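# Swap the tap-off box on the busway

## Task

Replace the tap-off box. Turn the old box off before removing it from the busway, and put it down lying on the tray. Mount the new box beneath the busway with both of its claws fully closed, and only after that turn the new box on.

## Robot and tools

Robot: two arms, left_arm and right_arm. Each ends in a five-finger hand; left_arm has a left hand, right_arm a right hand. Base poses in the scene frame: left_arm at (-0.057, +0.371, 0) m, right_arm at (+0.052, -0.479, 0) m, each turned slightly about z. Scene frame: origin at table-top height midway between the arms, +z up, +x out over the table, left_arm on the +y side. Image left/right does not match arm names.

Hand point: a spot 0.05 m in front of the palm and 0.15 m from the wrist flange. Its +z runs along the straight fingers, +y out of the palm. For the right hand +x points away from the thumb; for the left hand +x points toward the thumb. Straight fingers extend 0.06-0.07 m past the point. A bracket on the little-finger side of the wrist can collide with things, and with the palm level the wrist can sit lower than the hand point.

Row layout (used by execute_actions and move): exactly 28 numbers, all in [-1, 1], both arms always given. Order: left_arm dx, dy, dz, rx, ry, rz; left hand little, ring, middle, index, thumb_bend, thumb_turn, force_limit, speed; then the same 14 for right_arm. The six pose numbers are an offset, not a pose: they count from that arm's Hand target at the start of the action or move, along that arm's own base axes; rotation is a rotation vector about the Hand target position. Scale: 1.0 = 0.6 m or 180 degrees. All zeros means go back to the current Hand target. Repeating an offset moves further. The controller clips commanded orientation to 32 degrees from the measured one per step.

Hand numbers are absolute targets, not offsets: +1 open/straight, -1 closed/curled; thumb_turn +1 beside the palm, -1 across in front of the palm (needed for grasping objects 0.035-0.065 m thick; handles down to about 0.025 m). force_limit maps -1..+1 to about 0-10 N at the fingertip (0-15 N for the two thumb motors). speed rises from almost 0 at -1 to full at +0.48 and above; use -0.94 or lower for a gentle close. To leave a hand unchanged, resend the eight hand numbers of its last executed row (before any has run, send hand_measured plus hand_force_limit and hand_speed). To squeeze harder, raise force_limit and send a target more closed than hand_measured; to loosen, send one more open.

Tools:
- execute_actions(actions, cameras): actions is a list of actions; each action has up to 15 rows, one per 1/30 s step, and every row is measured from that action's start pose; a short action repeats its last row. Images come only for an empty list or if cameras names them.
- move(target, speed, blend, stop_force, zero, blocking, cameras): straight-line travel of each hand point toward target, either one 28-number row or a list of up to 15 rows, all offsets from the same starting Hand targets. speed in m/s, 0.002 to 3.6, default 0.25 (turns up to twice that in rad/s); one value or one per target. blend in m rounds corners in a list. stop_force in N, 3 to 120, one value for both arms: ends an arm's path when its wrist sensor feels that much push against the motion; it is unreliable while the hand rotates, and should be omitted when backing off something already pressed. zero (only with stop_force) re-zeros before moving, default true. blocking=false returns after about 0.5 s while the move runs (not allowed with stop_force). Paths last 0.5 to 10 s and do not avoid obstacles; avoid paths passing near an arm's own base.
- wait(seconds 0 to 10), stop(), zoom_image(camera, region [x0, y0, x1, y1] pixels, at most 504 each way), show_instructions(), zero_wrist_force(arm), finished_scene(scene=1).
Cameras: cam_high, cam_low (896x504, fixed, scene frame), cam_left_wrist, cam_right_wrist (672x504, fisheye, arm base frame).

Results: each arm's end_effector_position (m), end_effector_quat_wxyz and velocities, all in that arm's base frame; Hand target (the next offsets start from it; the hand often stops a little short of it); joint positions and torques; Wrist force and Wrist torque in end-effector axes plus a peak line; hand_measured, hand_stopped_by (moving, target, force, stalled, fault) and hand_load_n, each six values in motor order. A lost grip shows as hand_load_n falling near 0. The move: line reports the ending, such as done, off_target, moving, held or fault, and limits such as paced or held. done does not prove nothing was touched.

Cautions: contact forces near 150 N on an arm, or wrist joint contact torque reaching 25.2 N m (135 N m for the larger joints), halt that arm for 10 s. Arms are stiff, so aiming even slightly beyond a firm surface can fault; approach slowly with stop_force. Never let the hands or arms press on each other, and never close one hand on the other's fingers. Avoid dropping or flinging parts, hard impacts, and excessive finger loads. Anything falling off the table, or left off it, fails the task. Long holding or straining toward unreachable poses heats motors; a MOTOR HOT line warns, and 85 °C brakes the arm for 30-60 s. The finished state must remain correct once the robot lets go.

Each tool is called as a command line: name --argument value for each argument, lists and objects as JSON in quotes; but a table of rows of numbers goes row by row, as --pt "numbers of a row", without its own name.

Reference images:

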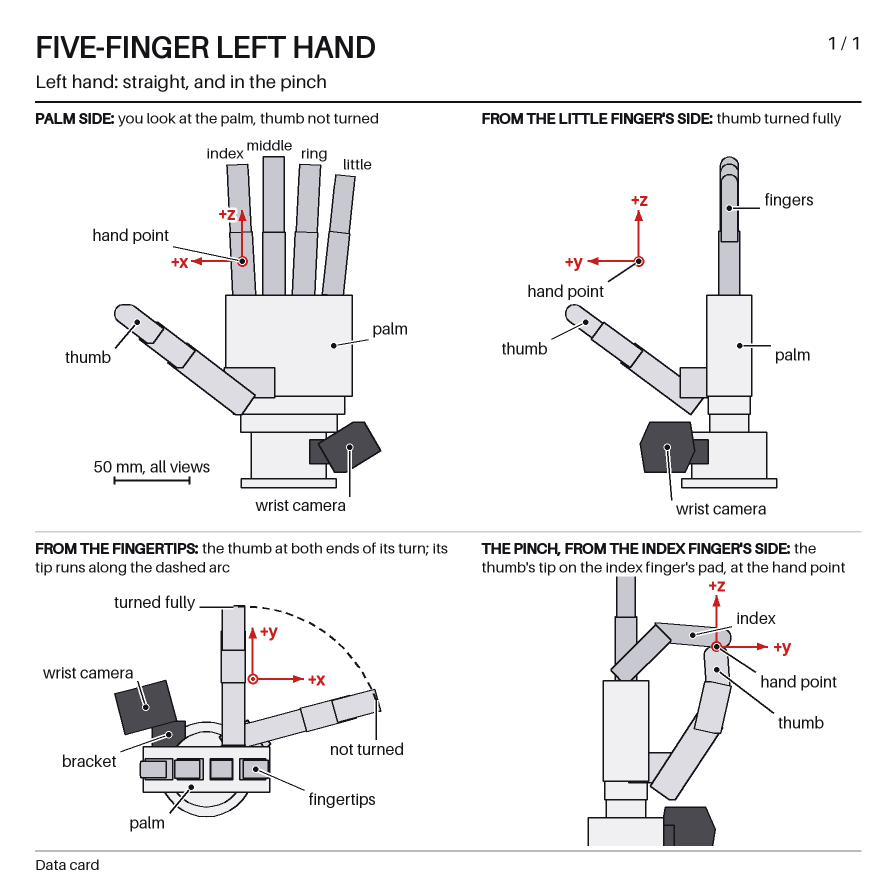

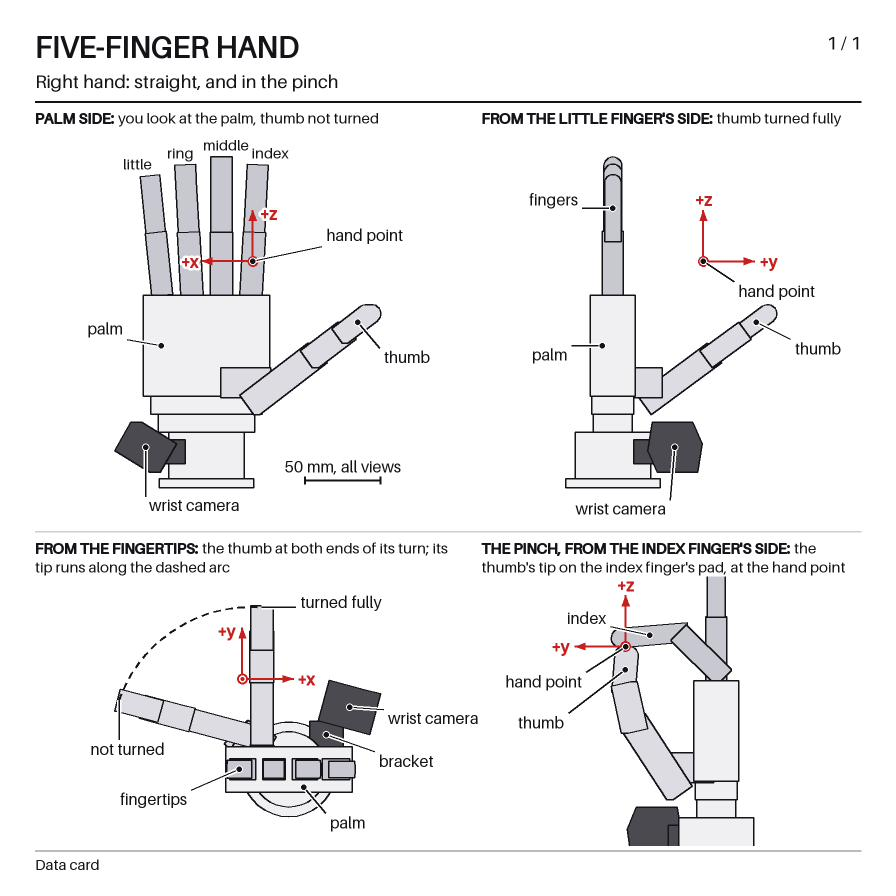

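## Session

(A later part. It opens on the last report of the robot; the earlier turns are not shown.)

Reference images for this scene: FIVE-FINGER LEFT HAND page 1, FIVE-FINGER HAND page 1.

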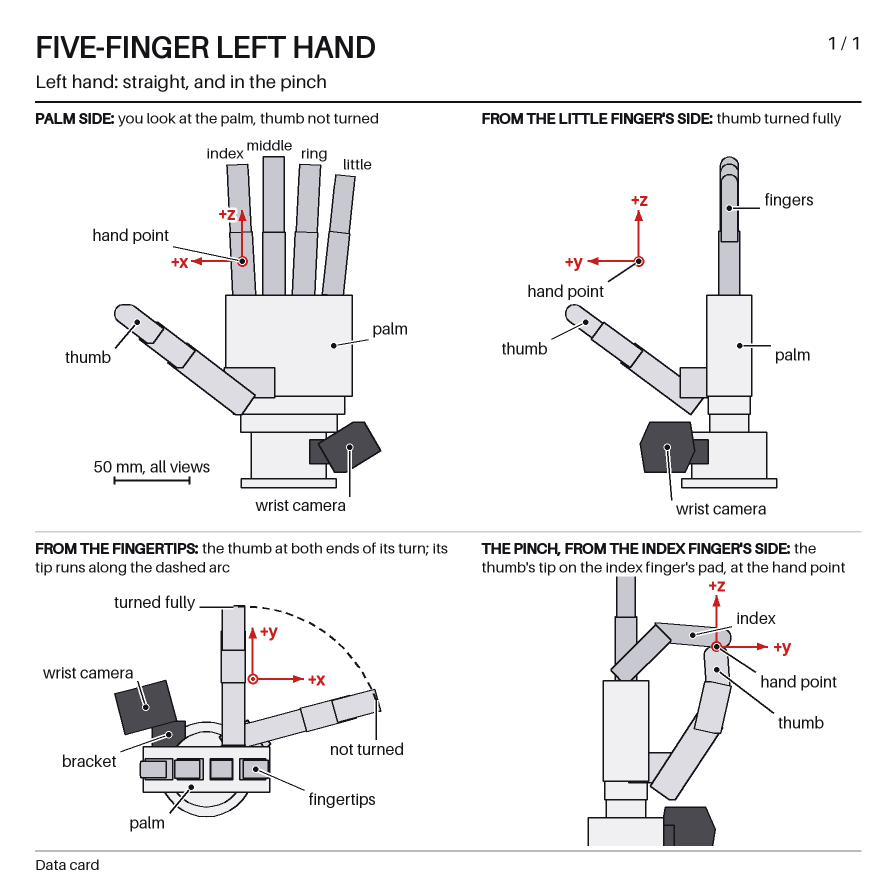

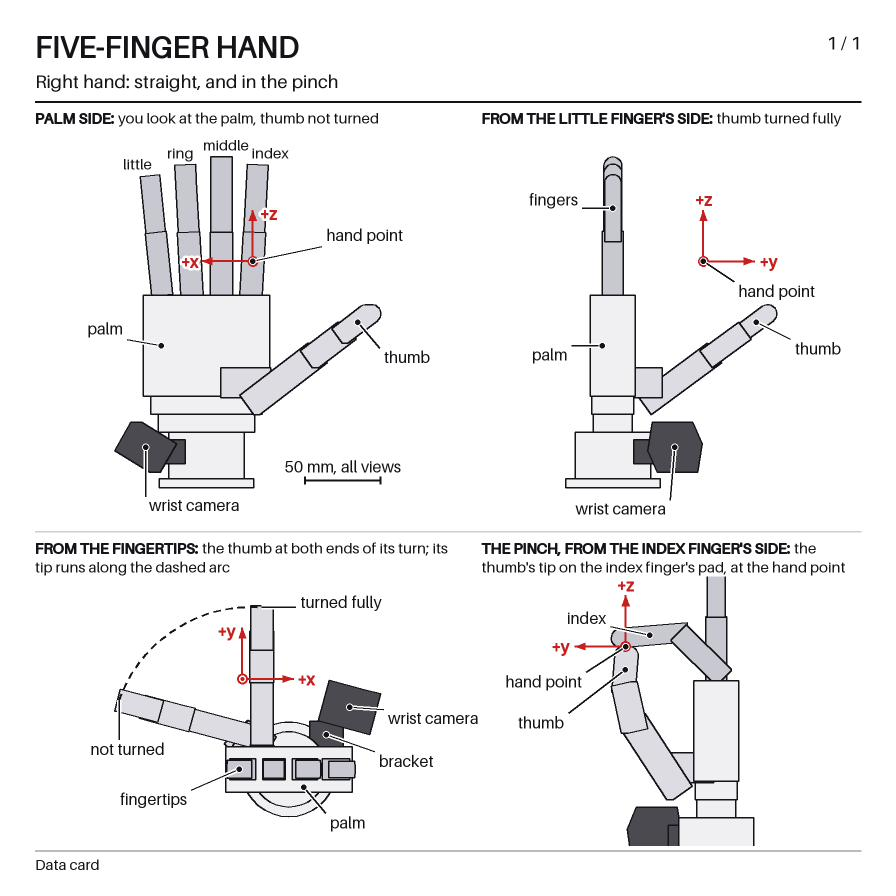

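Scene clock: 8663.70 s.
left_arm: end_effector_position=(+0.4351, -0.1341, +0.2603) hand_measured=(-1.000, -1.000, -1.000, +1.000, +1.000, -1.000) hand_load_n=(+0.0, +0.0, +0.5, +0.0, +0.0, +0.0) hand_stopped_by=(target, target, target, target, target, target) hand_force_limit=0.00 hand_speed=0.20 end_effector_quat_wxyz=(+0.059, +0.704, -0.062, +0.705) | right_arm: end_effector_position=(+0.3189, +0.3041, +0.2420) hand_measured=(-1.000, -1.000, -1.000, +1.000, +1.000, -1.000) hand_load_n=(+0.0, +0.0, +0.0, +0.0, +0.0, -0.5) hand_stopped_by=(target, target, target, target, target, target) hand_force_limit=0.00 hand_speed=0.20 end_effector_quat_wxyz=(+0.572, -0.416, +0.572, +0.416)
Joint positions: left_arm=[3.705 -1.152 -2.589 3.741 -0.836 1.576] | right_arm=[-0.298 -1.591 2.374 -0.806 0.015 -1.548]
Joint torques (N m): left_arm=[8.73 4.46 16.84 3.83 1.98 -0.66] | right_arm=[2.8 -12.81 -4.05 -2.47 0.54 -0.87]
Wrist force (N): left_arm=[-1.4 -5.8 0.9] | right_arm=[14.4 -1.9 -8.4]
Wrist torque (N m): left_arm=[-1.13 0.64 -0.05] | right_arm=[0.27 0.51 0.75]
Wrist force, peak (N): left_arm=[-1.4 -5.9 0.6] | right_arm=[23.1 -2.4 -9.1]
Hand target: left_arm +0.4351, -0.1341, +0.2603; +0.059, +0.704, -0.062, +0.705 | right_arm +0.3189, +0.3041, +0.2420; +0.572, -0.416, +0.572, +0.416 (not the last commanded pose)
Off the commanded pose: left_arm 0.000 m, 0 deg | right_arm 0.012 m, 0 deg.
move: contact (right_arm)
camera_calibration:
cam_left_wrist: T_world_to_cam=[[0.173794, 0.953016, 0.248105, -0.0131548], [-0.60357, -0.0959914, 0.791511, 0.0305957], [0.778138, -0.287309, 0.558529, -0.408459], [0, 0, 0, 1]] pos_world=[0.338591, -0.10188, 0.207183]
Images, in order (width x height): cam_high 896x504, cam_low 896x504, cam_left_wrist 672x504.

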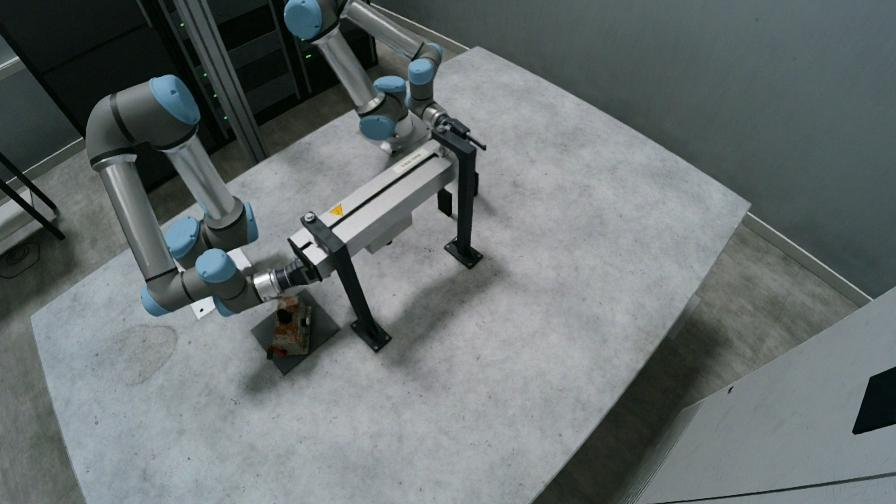

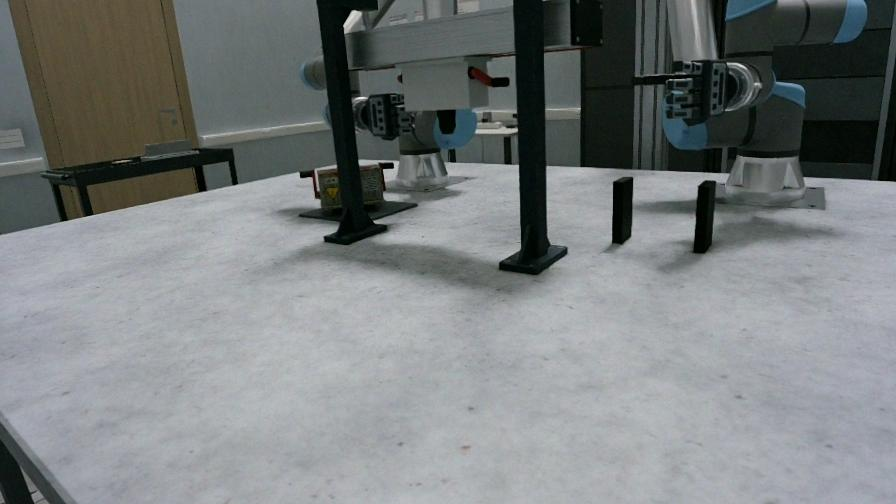

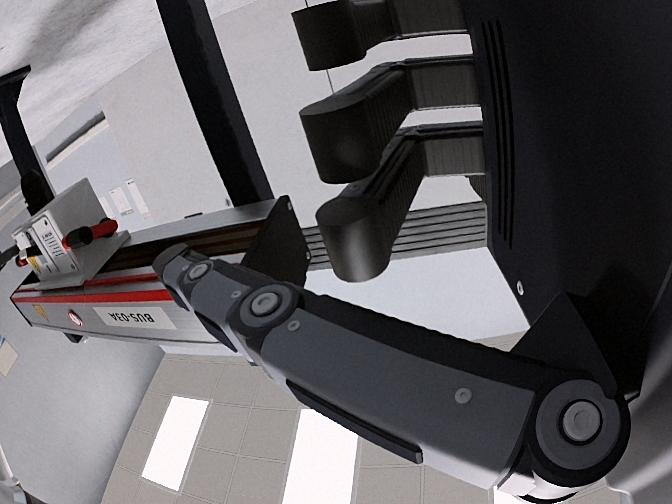

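execute_actions --actions '[]'

Scene clock: 8689.03 s.
left_arm: end_effector_position=(+0.4351, -0.1341, +0.2603) hand_measured=(-1.000, -1.000, -1.000, +1.000, +1.000, -1.000) hand_load_n=(+0.0, +0.0, +0.0, +0.0, +0.0, -0.5) hand_stopped_by=(target, target, target, target, target, target) hand_force_limit=0.00 hand_speed=0.20 end_effector_quat_wxyz=(+0.059, +0.704, -0.062, +0.705) | right_arm: end_effector_position=(+0.3189, +0.3041, +0.2420) hand_measured=(-1.000, -1.000, -1.000, +1.000, +1.000, -1.000) hand_load_n=(+0.0, +0.0, +0.0, +0.0, +0.0, -0.5) hand_stopped_by=(target, target, target, target, target, target) hand_force_limit=0.00 hand_speed=0.20 end_effector_quat_wxyz=(+0.572, -0.416, +0.572, +0.416)
Joint positions: left_arm=[3.705 -1.152 -2.589 3.741 -0.836 1.576] | right_arm=[-0.298 -1.591 2.374 -0.806 0.015 -1.548]
Joint velocities: within noise
Joint torques (N m): left_arm=[8.76 4.19 17.36 3.74 1.94 -0.59] | right_arm=[-8.15 -10.61 -4.18 -2.23 -1.48 1.6]
Wrist force (N): left_arm=[-1.3 -5.7 0.5] | right_arm=[14.2 -1.8 -8.7]
Wrist torque (N m): left_arm=[-1.10 0.62 -0.04] | right_arm=[0.30 0.56 0.74]
Wrist force, peak (N): left_arm=[-1.0 -6.1 0.6] | right_arm=[14.5 -1.9 -8.6]
Hand target: left_arm +0.4351, -0.1341, +0.2603; +0.059, +0.704, -0.062, +0.705 | right_arm +0.3189, +0.3041, +0.2420; +0.572, -0.416, +0.572, +0.416 (not the last commanded pose)
Off the commanded pose: left_arm 0.000 m, 0 deg | right_arm 0.012 m, 0 deg.
camera_calibration:
cam_left_wrist: T_world_to_cam=[[0.173794, 0.953016, 0.248105, -0.0131548], [-0.60357, -0.0959914, 0.791511, 0.0305957], [0.778138, -0.287309, 0.558529, -0.408459], [0, 0, 0, 1]] pos_world=[0.338591, -0.10188, 0.207183]
cam_right_wrist: T_world_to_cam=[[-0.91207, 0.310638, -0.267643, 0.259557], [-0.358195, -0.285936, 0.888784, 0.00808], [0.199562, 0.906501, 0.372063, -0.320234], [0, 0, 0, 1]] pos_world=[0.303535, 0.211974, 0.181434]

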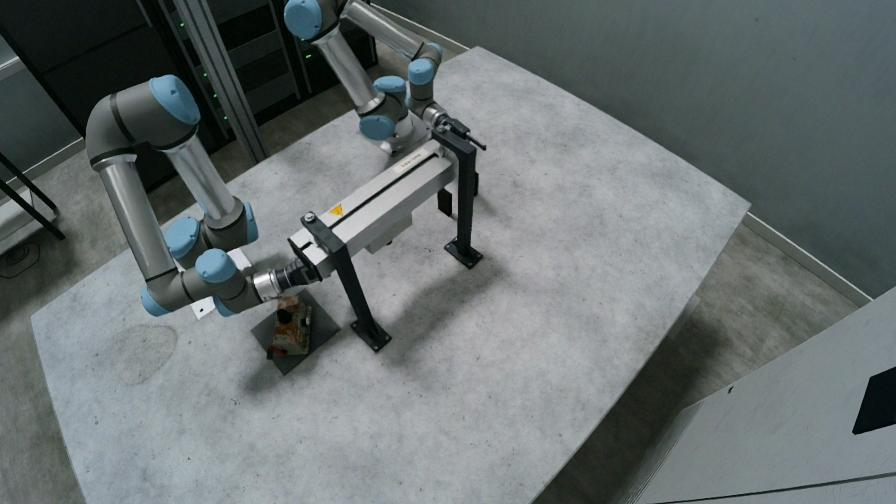

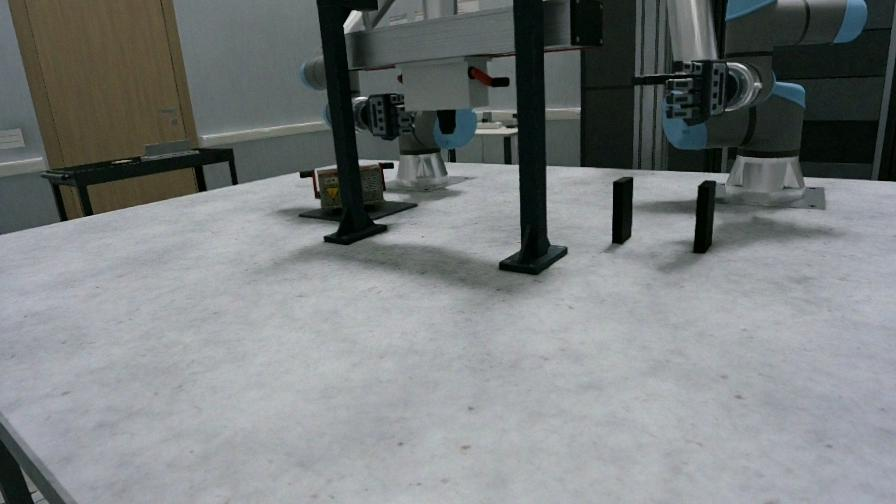

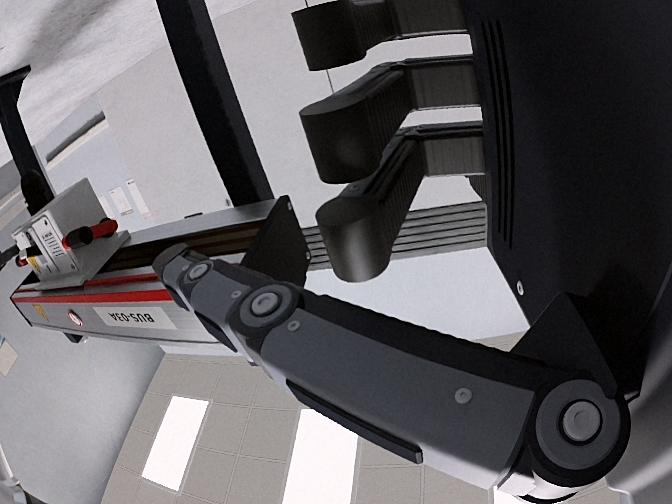

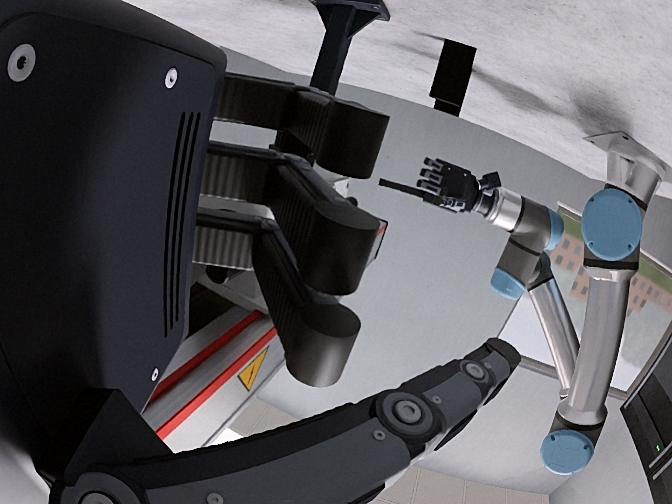

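zoom_image --camera "cam_left_wrist" --region '[0, 150, 150, 320]'

zoom_image --camera "cam_low" --region '[330, 30, 560, 170]'

Scaled by 2.965 from the camera's 672x504 image, which has a finer 960x720 frame.

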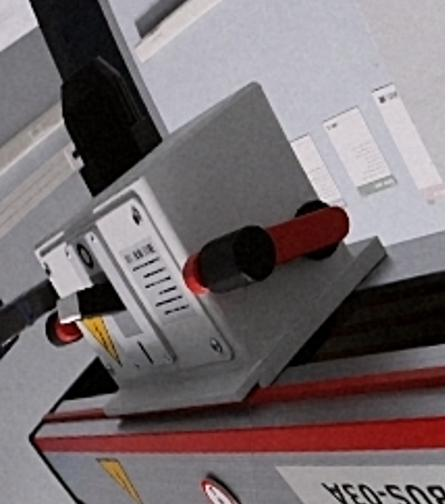

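Scaled by 2.191 from the camera's 896x504 image, which has a finer 1280x720 frame.

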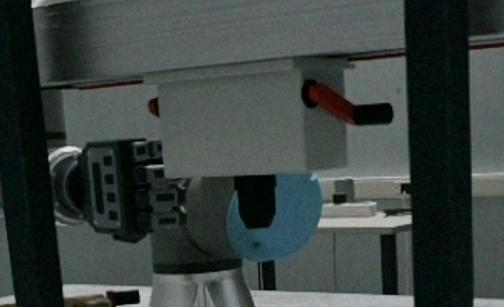

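move --pt "0 0 0 0 0 0 -1 -1 -1 1 1 -1 0 0.2 0 0 -0.030 0 0 0 -1 -1 -1 1 1 -1 0 0.2" --pt "0 0 0 0 0 0 -1 -1 -1 1 1 -1 0 0.2 0.0553 -0.2488 0.005 0 0 0 -1 -1 -1 1 1 -1 0 0.2" --speed '[0.03, 0.12]' --cameras '["cam_left_wrist"]'

zoom_image --camera "cam_left_wrist" --region '[0, 160, 130, 290]'

Scene clock: 8749.60 s.
left_arm: end_effector_position=(+0.4351, -0.1341, +0.2603) hand_measured=(-1.000, -1.000, -1.000, +1.000, +1.000, -1.000) hand_load_n=(+0.0, +0.0, +0.0, +0.0, +0.0, -0.5) hand_stopped_by=(target, target, target, target, target, target) hand_force_limit=0.00 hand_speed=0.20 end_effector_quat_wxyz=(+0.059, +0.704, -0.062, +0.705) | right_arm: end_effector_position=(+0.3521, +0.1549, +0.2450) hand_measured=(-1.000, -1.000, -1.000, +1.000, +1.000, -1.000) hand_load_n=(+0.0, +0.0, +0.0, +0.0, +0.0, +0.0) hand_stopped_by=(target, target, target, target, target, target) hand_force_limit=0.00 hand_speed=0.20 end_effector_quat_wxyz=(+0.572, -0.416, +0.572, +0.416)
Joint positions: left_arm=[3.705 -1.152 -2.589 3.741 -0.836 1.576] | right_arm=[-0.691 -1.48 2.247 -0.765 -0.378 -1.572]
Joint torques (N m): left_arm=[8.28 4.05 16.65 3.81 2.06 -0.58] | right_arm=[-8.57 -20.54 -5.75 -1.77 -0.65 -0.67]
Wrist force (N): left_arm=[-1.4 -5.7 0.7] | right_arm=[3.1 -1.5 -6.8]
Wrist torque (N m): left_arm=[-1.12 0.65 -0.05] | right_arm=[0.20 0.05 0.21]
Wrist force, peak (N): left_arm=[-1.6 -5.9 0.9] | right_arm=[14.4 -2.0 -8.8]
Hand target: left_arm +0.4351, -0.1341, +0.2603; +0.059, +0.704, -0.062, +0.705 | right_arm +0.3520, +0.1548, +0.2450; +0.572, -0.416, +0.572, +0.416
Off the commanded pose: left_arm 0.000 m, 0 deg | right_arm 0.000 m, 0 deg.
move: done
camera_calibration:
cam_left_wrist: T_world_to_cam=[[0.173794, 0.953016, 0.248105, -0.0131548], [-0.60357, -0.0959914, 0.791511, 0.0305957], [0.778138, -0.287309, 0.558529, -0.408459], [0, 0, 0, 1]] pos_world=[0.338591, -0.10188, 0.207183]
Images, in order (width x height): cam_left_wrist 672x504.

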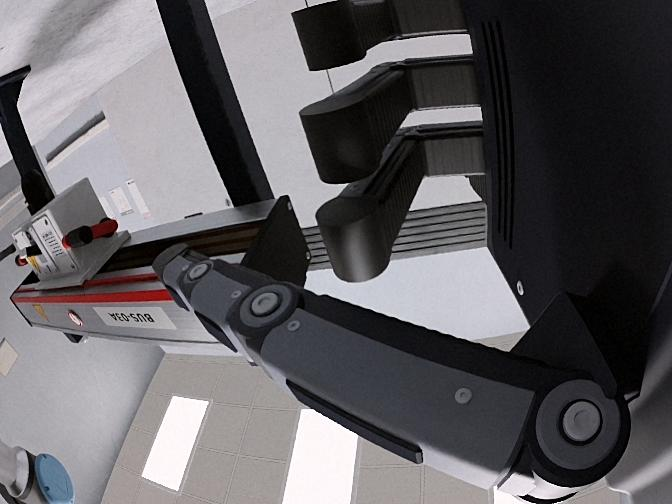

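Scaled by 3.877 from the camera's 672x504 image, which has a finer 960x720 frame.

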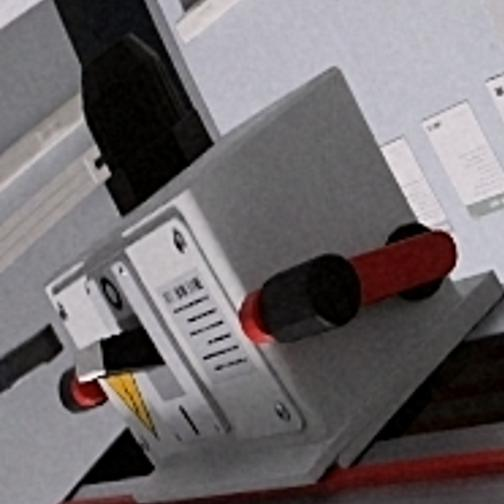

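move --pt "0 0 0 0 0 0 -1 -1 -1 1 1 -1 0 0.2 -0.0533 0.2087 -0.0667 0 0 -0.1444 -1 -1 -1 1 1 -1 0 0.2" --pt "0 0 0 0 0 0 -1 -1 -1 1 1 -1 0 0.2 -0.12 0.5087 -0.075 0 0 -0.2889 -1 -1 -1 1 1 -1 0 0.2" --speed 0.12 --blend '[0.03, 0]' --cameras '["cam_left_wrist", "cam_right_wrist"]'

zoom_image --camera "cam_left_wrist" --region '[0, 160, 130, 290]'

Scene clock: 8774.23 s.
left_arm: end_effector_position=(+0.4351, -0.1341, +0.2603) hand_measured=(-1.000, -1.000, -1.000, +1.000, +1.000, -1.000) hand_load_n=(+0.0, +0.0, +0.0, +0.0, +0.0, -0.5) hand_stopped_by=(target, target, target, target, target, target) hand_force_limit=0.00 hand_speed=0.20 end_effector_quat_wxyz=(+0.059, +0.704, -0.062, +0.705) | right_arm: end_effector_position=(+0.2800, +0.4600, +0.2000) hand_measured=(-1.000, -1.000, -1.000, +1.000, +1.000, -1.000) hand_load_n=(+0.0, +0.0, +0.0, +0.0, +0.0, +0.0) hand_stopped_by=(target, target, target, target, target, target) hand_force_limit=0.00 hand_speed=0.20 end_effector_quat_wxyz=(+0.696, -0.123, +0.696, +0.123) end_effector_velocity=(+0.000, -0.001, +0.000) end_effector_angular_velocity=(+0.000, +0.000, -0.004)
Joint positions: left_arm=[3.705 -1.152 -2.589 3.741 -0.836 1.576] | right_arm=[0.944 -1.427 2.356 -0.93 2.164 -1.571]
Joint velocities: left_arm=[within noise] | right_arm=[0.002 0.001 -0.001 0 0.007 0]
Joint torques (N m): left_arm=[8.67 3.68 16.84 3.84 2.1 -0.53] | right_arm=[9.91 -12.9 -19.7 -3.53 2.08 1.76]
Wrist force (N): left_arm=[-1.2 -5.7 0.6] | right_arm=[3.2 -1.7 -6.8]
Wrist torque (N m): left_arm=[-1.10 0.62 -0.04] | right_arm=[0.18 0.03 0.10]
Wrist force, peak (N): left_arm=[-1.3 -6.1 0.6] | right_arm=[2.8 -2.2 -7.4]
Hand target: left_arm +0.4351, -0.1341, +0.2603; +0.059, +0.704, -0.062, +0.705 | right_arm +0.2800, +0.4600, +0.2000; +0.696, -0.123, +0.696, +0.123
Off the commanded pose: left_arm 0.000 m, 0 deg | right_arm 0.000 m, 0 deg.
move: done
camera_calibration:
cam_left_wrist: T_world_to_cam=[[0.173794, 0.953016, 0.248105, -0.0131548], [-0.60357, -0.0959914, 0.791511, 0.0305957], [0.778138, -0.287309, 0.558529, -0.408459], [0, 0, 0, 1]] pos_world=[0.338591, -0.10188, 0.207183]
cam_right_wrist: T_world_to_cam=[[-0.316813, 0.909924, -0.267709, -0.277822], [-0.445814, 0.106271, 0.888795, -0.0797898], [0.837185, 0.40093, 0.371989, -0.384132], [0, 0, 0, 1]] pos_world=[0.198, 0.415287, 0.139434]
Images, in order (width x height): cam_left_wrist 672x504, cam_right_wrist 672x504.

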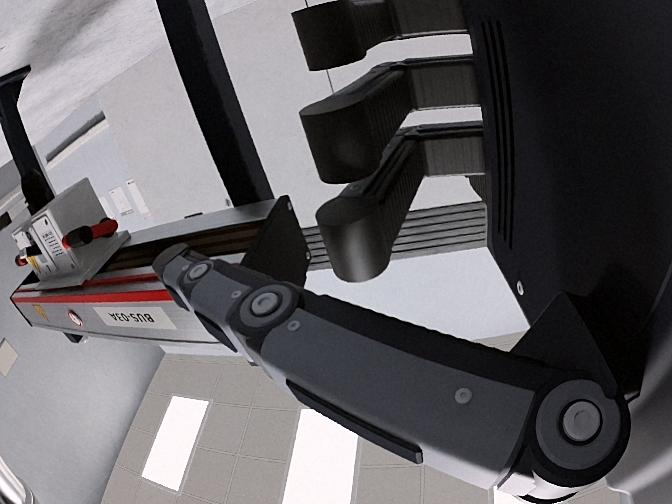

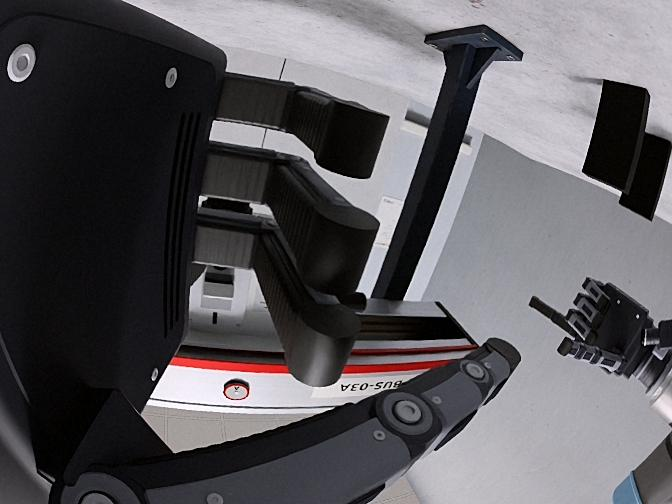

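Scaled by 3.877 from the camera's 672x504 image, which has a finer 960x720 frame.

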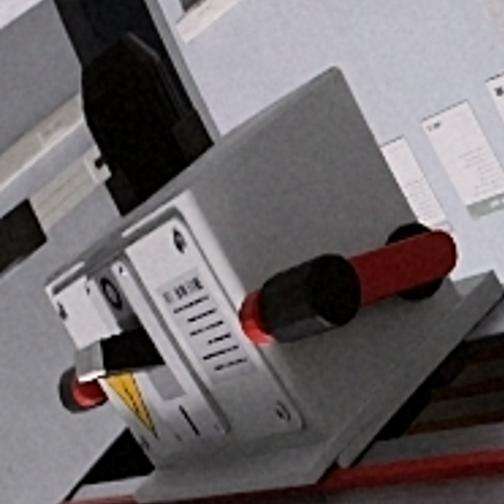

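zoom_image --camera "cam_right_wrist" --region '[180, 180, 380, 400]'

Scaled by 2.291 from the camera's 672x504 image, which has a finer 960x720 frame.

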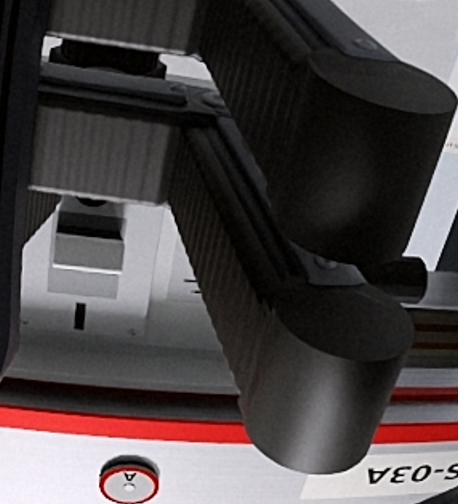

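move --target '[0,0,0,0,0,0,-1,-1,-1,1,1,-1,0,0.2, 0,0.01,0.0417,0,0,0,-1,-1,-1,1,1,-1,0,0.2]' --speed 0.04 --stop_force 15 --cameras '["cam_left_wrist", "cam_right_wrist"]'

zoom_image --camera "cam_left_wrist" --region '[0, 160, 130, 290]'

zoom_image --camera "cam_right_wrist" --region '[180, 180, 380, 400]'

Scene clock: 8808.93 s.
left_arm: end_effector_position=(+0.4351, -0.1341, +0.2603) hand_measured=(-1.000, -1.000, -1.000, +1.000, +1.000, -1.000) hand_load_n=(+0.0, +0.0, +0.0, +0.0, +0.0, +0.0) hand_stopped_by=(target, target, target, target, target, target) hand_force_limit=0.00 hand_speed=0.20 end_effector_quat_wxyz=(+0.059, +0.704, -0.062, +0.705) | right_arm: end_effector_position=(+0.2800, +0.4660, +0.2250) hand_measured=(-1.000, -1.000, -1.000, +1.000, +1.000, -1.000) hand_load_n=(+0.0, +0.0, +0.0, +0.0, +0.0, +0.0) hand_stopped_by=(target, target, target, target, target, target) hand_force_limit=0.00 hand_speed=0.20 end_effector_quat_wxyz=(+0.696, -0.123, +0.696, +0.123)
Joint positions: left_arm=[3.705 -1.152 -2.589 3.741 -0.836 1.576] | right_arm=[0.955 -1.476 2.315 -0.84 2.176 -1.571]
Joint torques (N m): left_arm=[8.6 3.87 16.9 3.81 2.02 -0.56] | right_arm=[-9.32 -12.42 -1.5 0.03 -1.72 2.01]
Wrist force (N): left_arm=[-1.4 -5.5 0.6] | right_arm=[3.0 -1.7 -6.9]
Wrist torque (N m): left_arm=[-1.07 0.65 -0.06] | right_arm=[0.18 0.09 0.08]
Wrist force, peak (N): left_arm=[-1.7 -6.1 0.6] | right_arm=[3.3 -1.6 -7.2]
Hand target: left_arm +0.4351, -0.1341, +0.2603; +0.059, +0.704, -0.062, +0.705 | right_arm +0.2800, +0.4660, +0.2250; +0.696, -0.123, +0.696, +0.123
Off the commanded pose: left_arm 0.000 m, 0 deg | right_arm 0.000 m, 0 deg.
move: done
camera_calibration:
cam_left_wrist: T_world_to_cam=[[0.173794, 0.953016, 0.248105, -0.0131548], [-0.60357, -0.0959914, 0.791511, 0.0305957], [0.778138, -0.287309, 0.558529, -0.408459], [0, 0, 0, 1]] pos_world=[0.338591, -0.10188, 0.207183]
cam_right_wrist: T_world_to_cam=[[-0.316718, 0.909988, -0.267603, -0.276716], [-0.445935, 0.106151, 0.888748, -0.102665], [0.837157, 0.400816, 0.372176, -0.395892], [0, 0, 0, 1]] pos_world=[0.198, 0.421386, 0.164535]
Images, in order (width x height): cam_left_wrist 672x504, cam_right_wrist 672x504.

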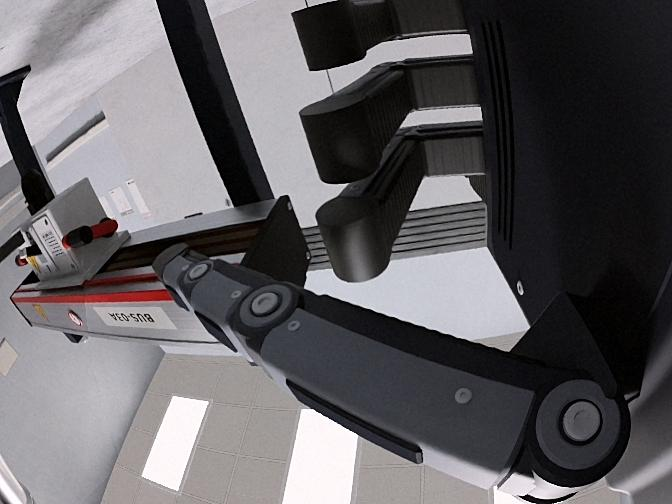

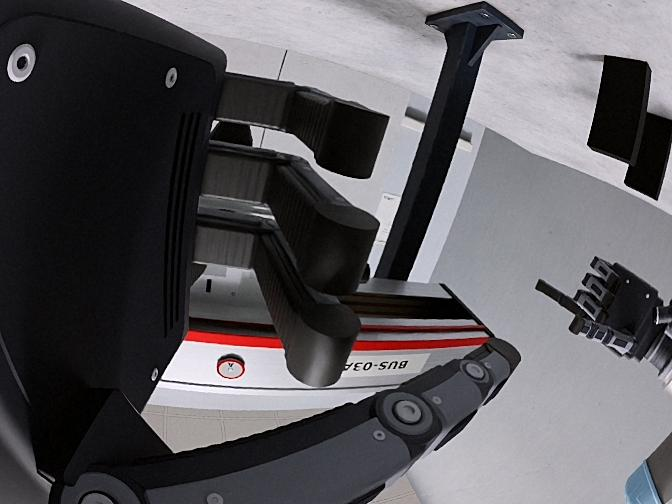

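Scaled by 3.877 from the camera's 672x504 image, which has a finer 960x720 frame.

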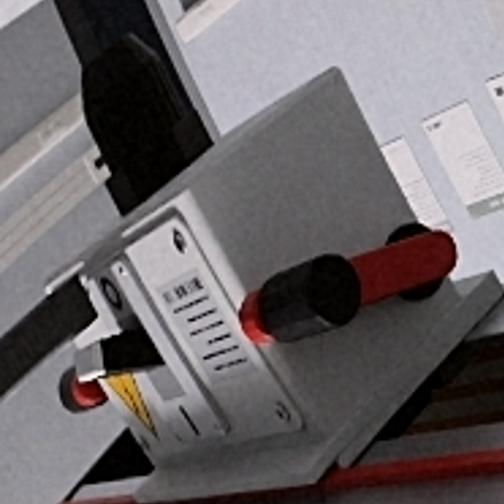

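Scaled by 2.291 from the camera's 672x504 image, which has a finer 960x720 frame.

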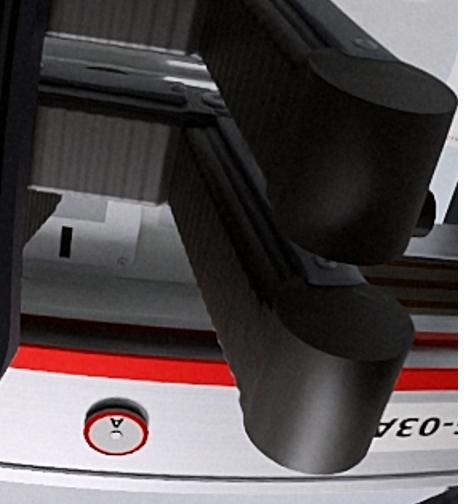

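move --target '[0,0,0,0,0,0,-1,-1,-1,1,1,-1,0,0.2, 0,0,0.0583,0,0,0,-1,-1,-1,1,1,-1,0,0.2]' --speed 0.01 --stop_force 45 --cameras '["cam_left_wrist", "cam_right_wrist"]'

zoom_image --camera "cam_left_wrist" --region '[0, 160, 130, 290]'

Scene clock: 8822.57 s.
left_arm: end_effector_position=(+0.4351, -0.1341, +0.2603) hand_measured=(-1.000, -1.000, -1.000, +1.000, +1.000, -1.000) hand_load_n=(+0.0, +0.0, +0.0, +0.0, +0.0, +0.0) hand_stopped_by=(target, target, target, target, target, target) hand_force_limit=0.00 hand_speed=0.20 end_effector_quat_wxyz=(+0.059, +0.704, -0.062, +0.705) | right_arm: end_effector_position=(+0.2788, +0.4644, +0.2535) hand_measured=(-1.000, -1.000, -1.000, +0.998, +1.000, -1.000) hand_load_n=(+0.0, +0.0, +0.5, -12.5, -0.5, +0.0) hand_stopped_by=(target, target, target, target, target, target) hand_force_limit=0.00 hand_speed=0.20 end_effector_quat_wxyz=(+0.689, -0.130, +0.703, +0.116)
Joint positions: left_arm=[3.705 -1.152 -2.589 3.741 -0.836 1.576] | right_arm=[0.955 -1.554 2.274 -0.692 2.176 -1.571]
Joint torques (N m): left_arm=[8.21 3.49 16.74 3.69 2 -0.49] | right_arm=[0.93 -35.7 -30.93 -12.41 4.57 1.73]
Wrist force (N): left_arm=[-1.6 -5.9 0.6] | right_arm=[45.5 7.9 -17.8]
Wrist torque (N m): left_arm=[-1.12 0.68 -0.06] | right_arm=[0.33 2.79 2.60]
Wrist force, peak (N): left_arm=[-1.3 -6.2 0.3] | right_arm=[47.6 7.6 -18.2]
Hand target: left_arm +0.4351, -0.1341, +0.2603; +0.059, +0.704, -0.062, +0.705 | right_arm +0.2800, +0.4660, +0.2600; +0.696, -0.123, +0.696, +0.123
Off the commanded pose: left_arm 0.000 m, 0 deg | right_arm 0.007 m, 2 deg.
move: off_target (right_arm)
camera_calibration:
cam_left_wrist: T_world_to_cam=[[0.173794, 0.953016, 0.248105, -0.0131548], [-0.60357, -0.0959914, 0.791511, 0.0305957], [0.778138, -0.287309, 0.558529, -0.408459], [0, 0, 0, 1]] pos_world=[0.338591, -0.10188, 0.207183]
cam_right_wrist: T_world_to_cam=[[-0.32112, 0.903836, -0.282775, -0.259998], [-0.431569, 0.126123, 0.89322, -0.142746], [0.842989, 0.408868, 0.349567, -0.404513], [0, 0, 0, 1]] pos_world=[0.195905, 0.418392, 0.195387]
Images, in order (width x height): cam_left_wrist 672x504, cam_right_wrist 672x504.

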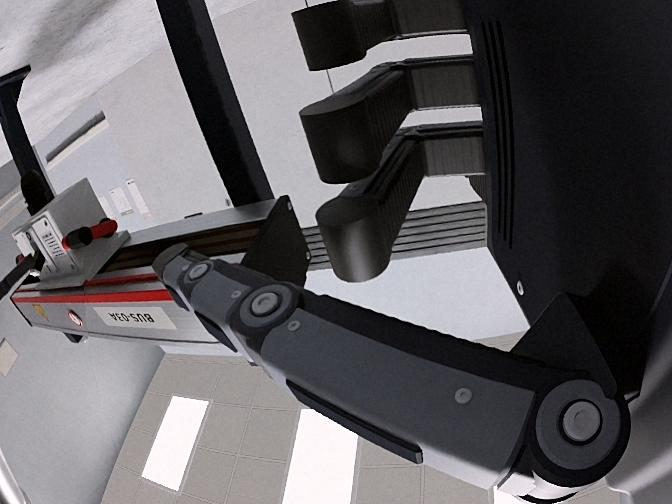

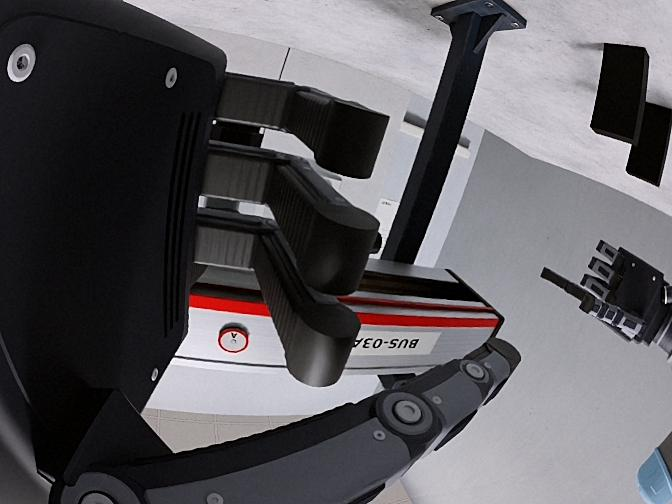

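Scaled by 3.877 from the camera's 672x504 image, which has a finer 960x720 frame.

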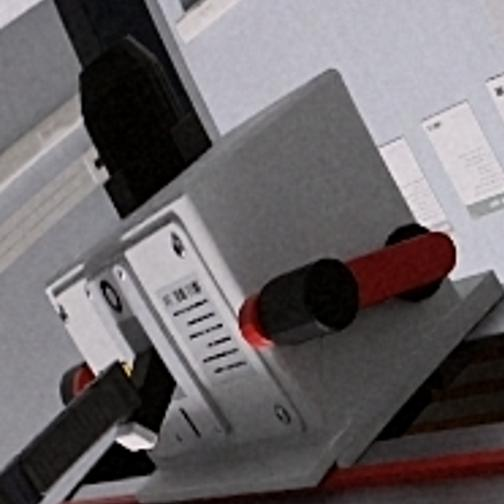

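move --target '[0,0,0,0,0,0,-1,-1,-1,1,1,-1,0,0.2, 0,0,-0.0583,0,0,0,-1,-1,-1,1,1,-1,0,0.2]' --speed 0.03 --cameras '["cam_left_wrist", "cam_right_wrist"]'

zoom_image --camera "cam_left_wrist" --region '[0, 160, 130, 290]'

Scene clock: 8831.97 s.
left_arm: end_effector_position=(+0.4351, -0.1341, +0.2603) hand_measured=(-1.000, -1.000, -1.000, +1.000, +1.000, -1.000) hand_load_n=(+0.0, +0.0, +0.0, +0.0, +0.0, -0.5) hand_stopped_by=(target, target, target, target, target, target) hand_force_limit=0.00 hand_speed=0.20 end_effector_quat_wxyz=(+0.059, +0.704, -0.062, +0.705) | right_arm: end_effector_position=(+0.2800, +0.4659, +0.2248) hand_measured=(-1.000, -1.000, -1.000, +1.000, +1.000, -1.000) hand_load_n=(+0.0, +0.0, +0.0, +0.0, +0.0, -0.5) hand_stopped_by=(target, target, target, target, target, target) hand_force_limit=0.00 hand_speed=0.20 end_effector_quat_wxyz=(+0.696, -0.123, +0.696, +0.123)
Joint positions: left_arm=[3.705 -1.152 -2.589 3.741 -0.836 1.576] | right_arm=[0.955 -1.476 2.316 -0.839 2.176 -1.571]
Joint torques (N m): left_arm=[8.13 3.29 17.09 3.69 2.1 -0.43] | right_arm=[-9.02 -27.05 -30.45 1.14 -1.69 -1.77]
Wrist force (N): left_arm=[-1.2 -5.7 0.6] | right_arm=[3.2 -1.6 -6.8]
Wrist torque (N m): left_arm=[-1.10 0.62 -0.04] | right_arm=[0.20 0.04 0.14]
Wrist force, peak (N): left_arm=[-1.3 -6.3 0.4] | right_arm=[42.3 1.7 -30.1]
Hand target: left_arm +0.4351, -0.1341, +0.2603; +0.059, +0.704, -0.062, +0.705 | right_arm +0.2800, +0.4660, +0.2250; +0.696, -0.123, +0.696, +0.123
Off the commanded pose: left_arm 0.000 m, 0 deg | right_arm 0.000 m, 0 deg.
move: done
camera_calibration:
cam_left_wrist: T_world_to_cam=[[0.173794, 0.953016, 0.248105, -0.0131548], [-0.60357, -0.0959914, 0.791511, 0.0305957], [0.778138, -0.287309, 0.558529, -0.408459], [0, 0, 0, 1]] pos_world=[0.338591, -0.10188, 0.207183]
cam_right_wrist: T_world_to_cam=[[-0.316777, 0.909902, -0.267827, -0.276626], [-0.445667, 0.106473, 0.888844, -0.102724], [0.837277, 0.400927, 0.371786, -0.395699], [0, 0, 0, 1]] pos_world=[0.1979, 0.421286, 0.164333]
Images, in order (width x height): cam_left_wrist 672x504, cam_right_wrist 672x504.

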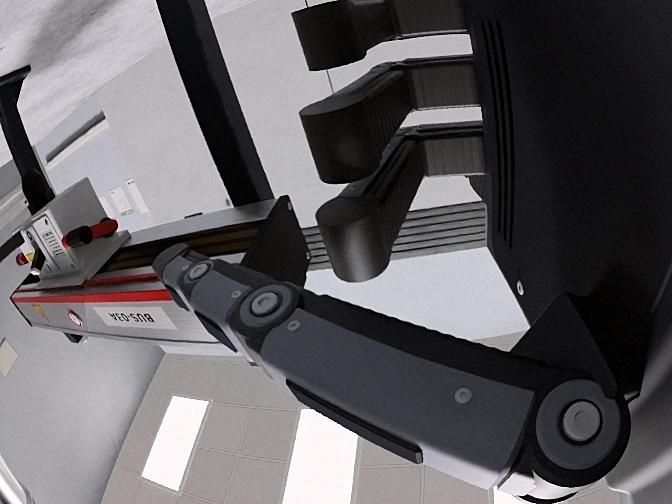

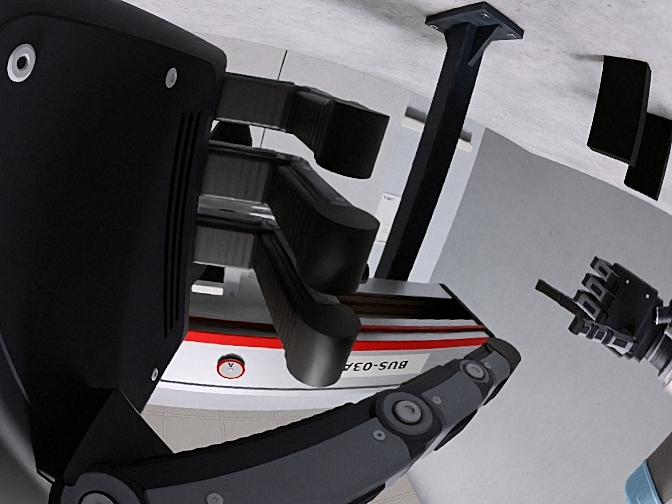

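Scaled by 3.877 from the camera's 672x504 image, which has a finer 960x720 frame.

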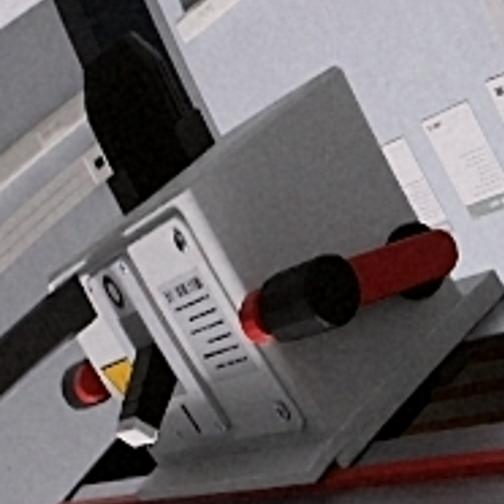

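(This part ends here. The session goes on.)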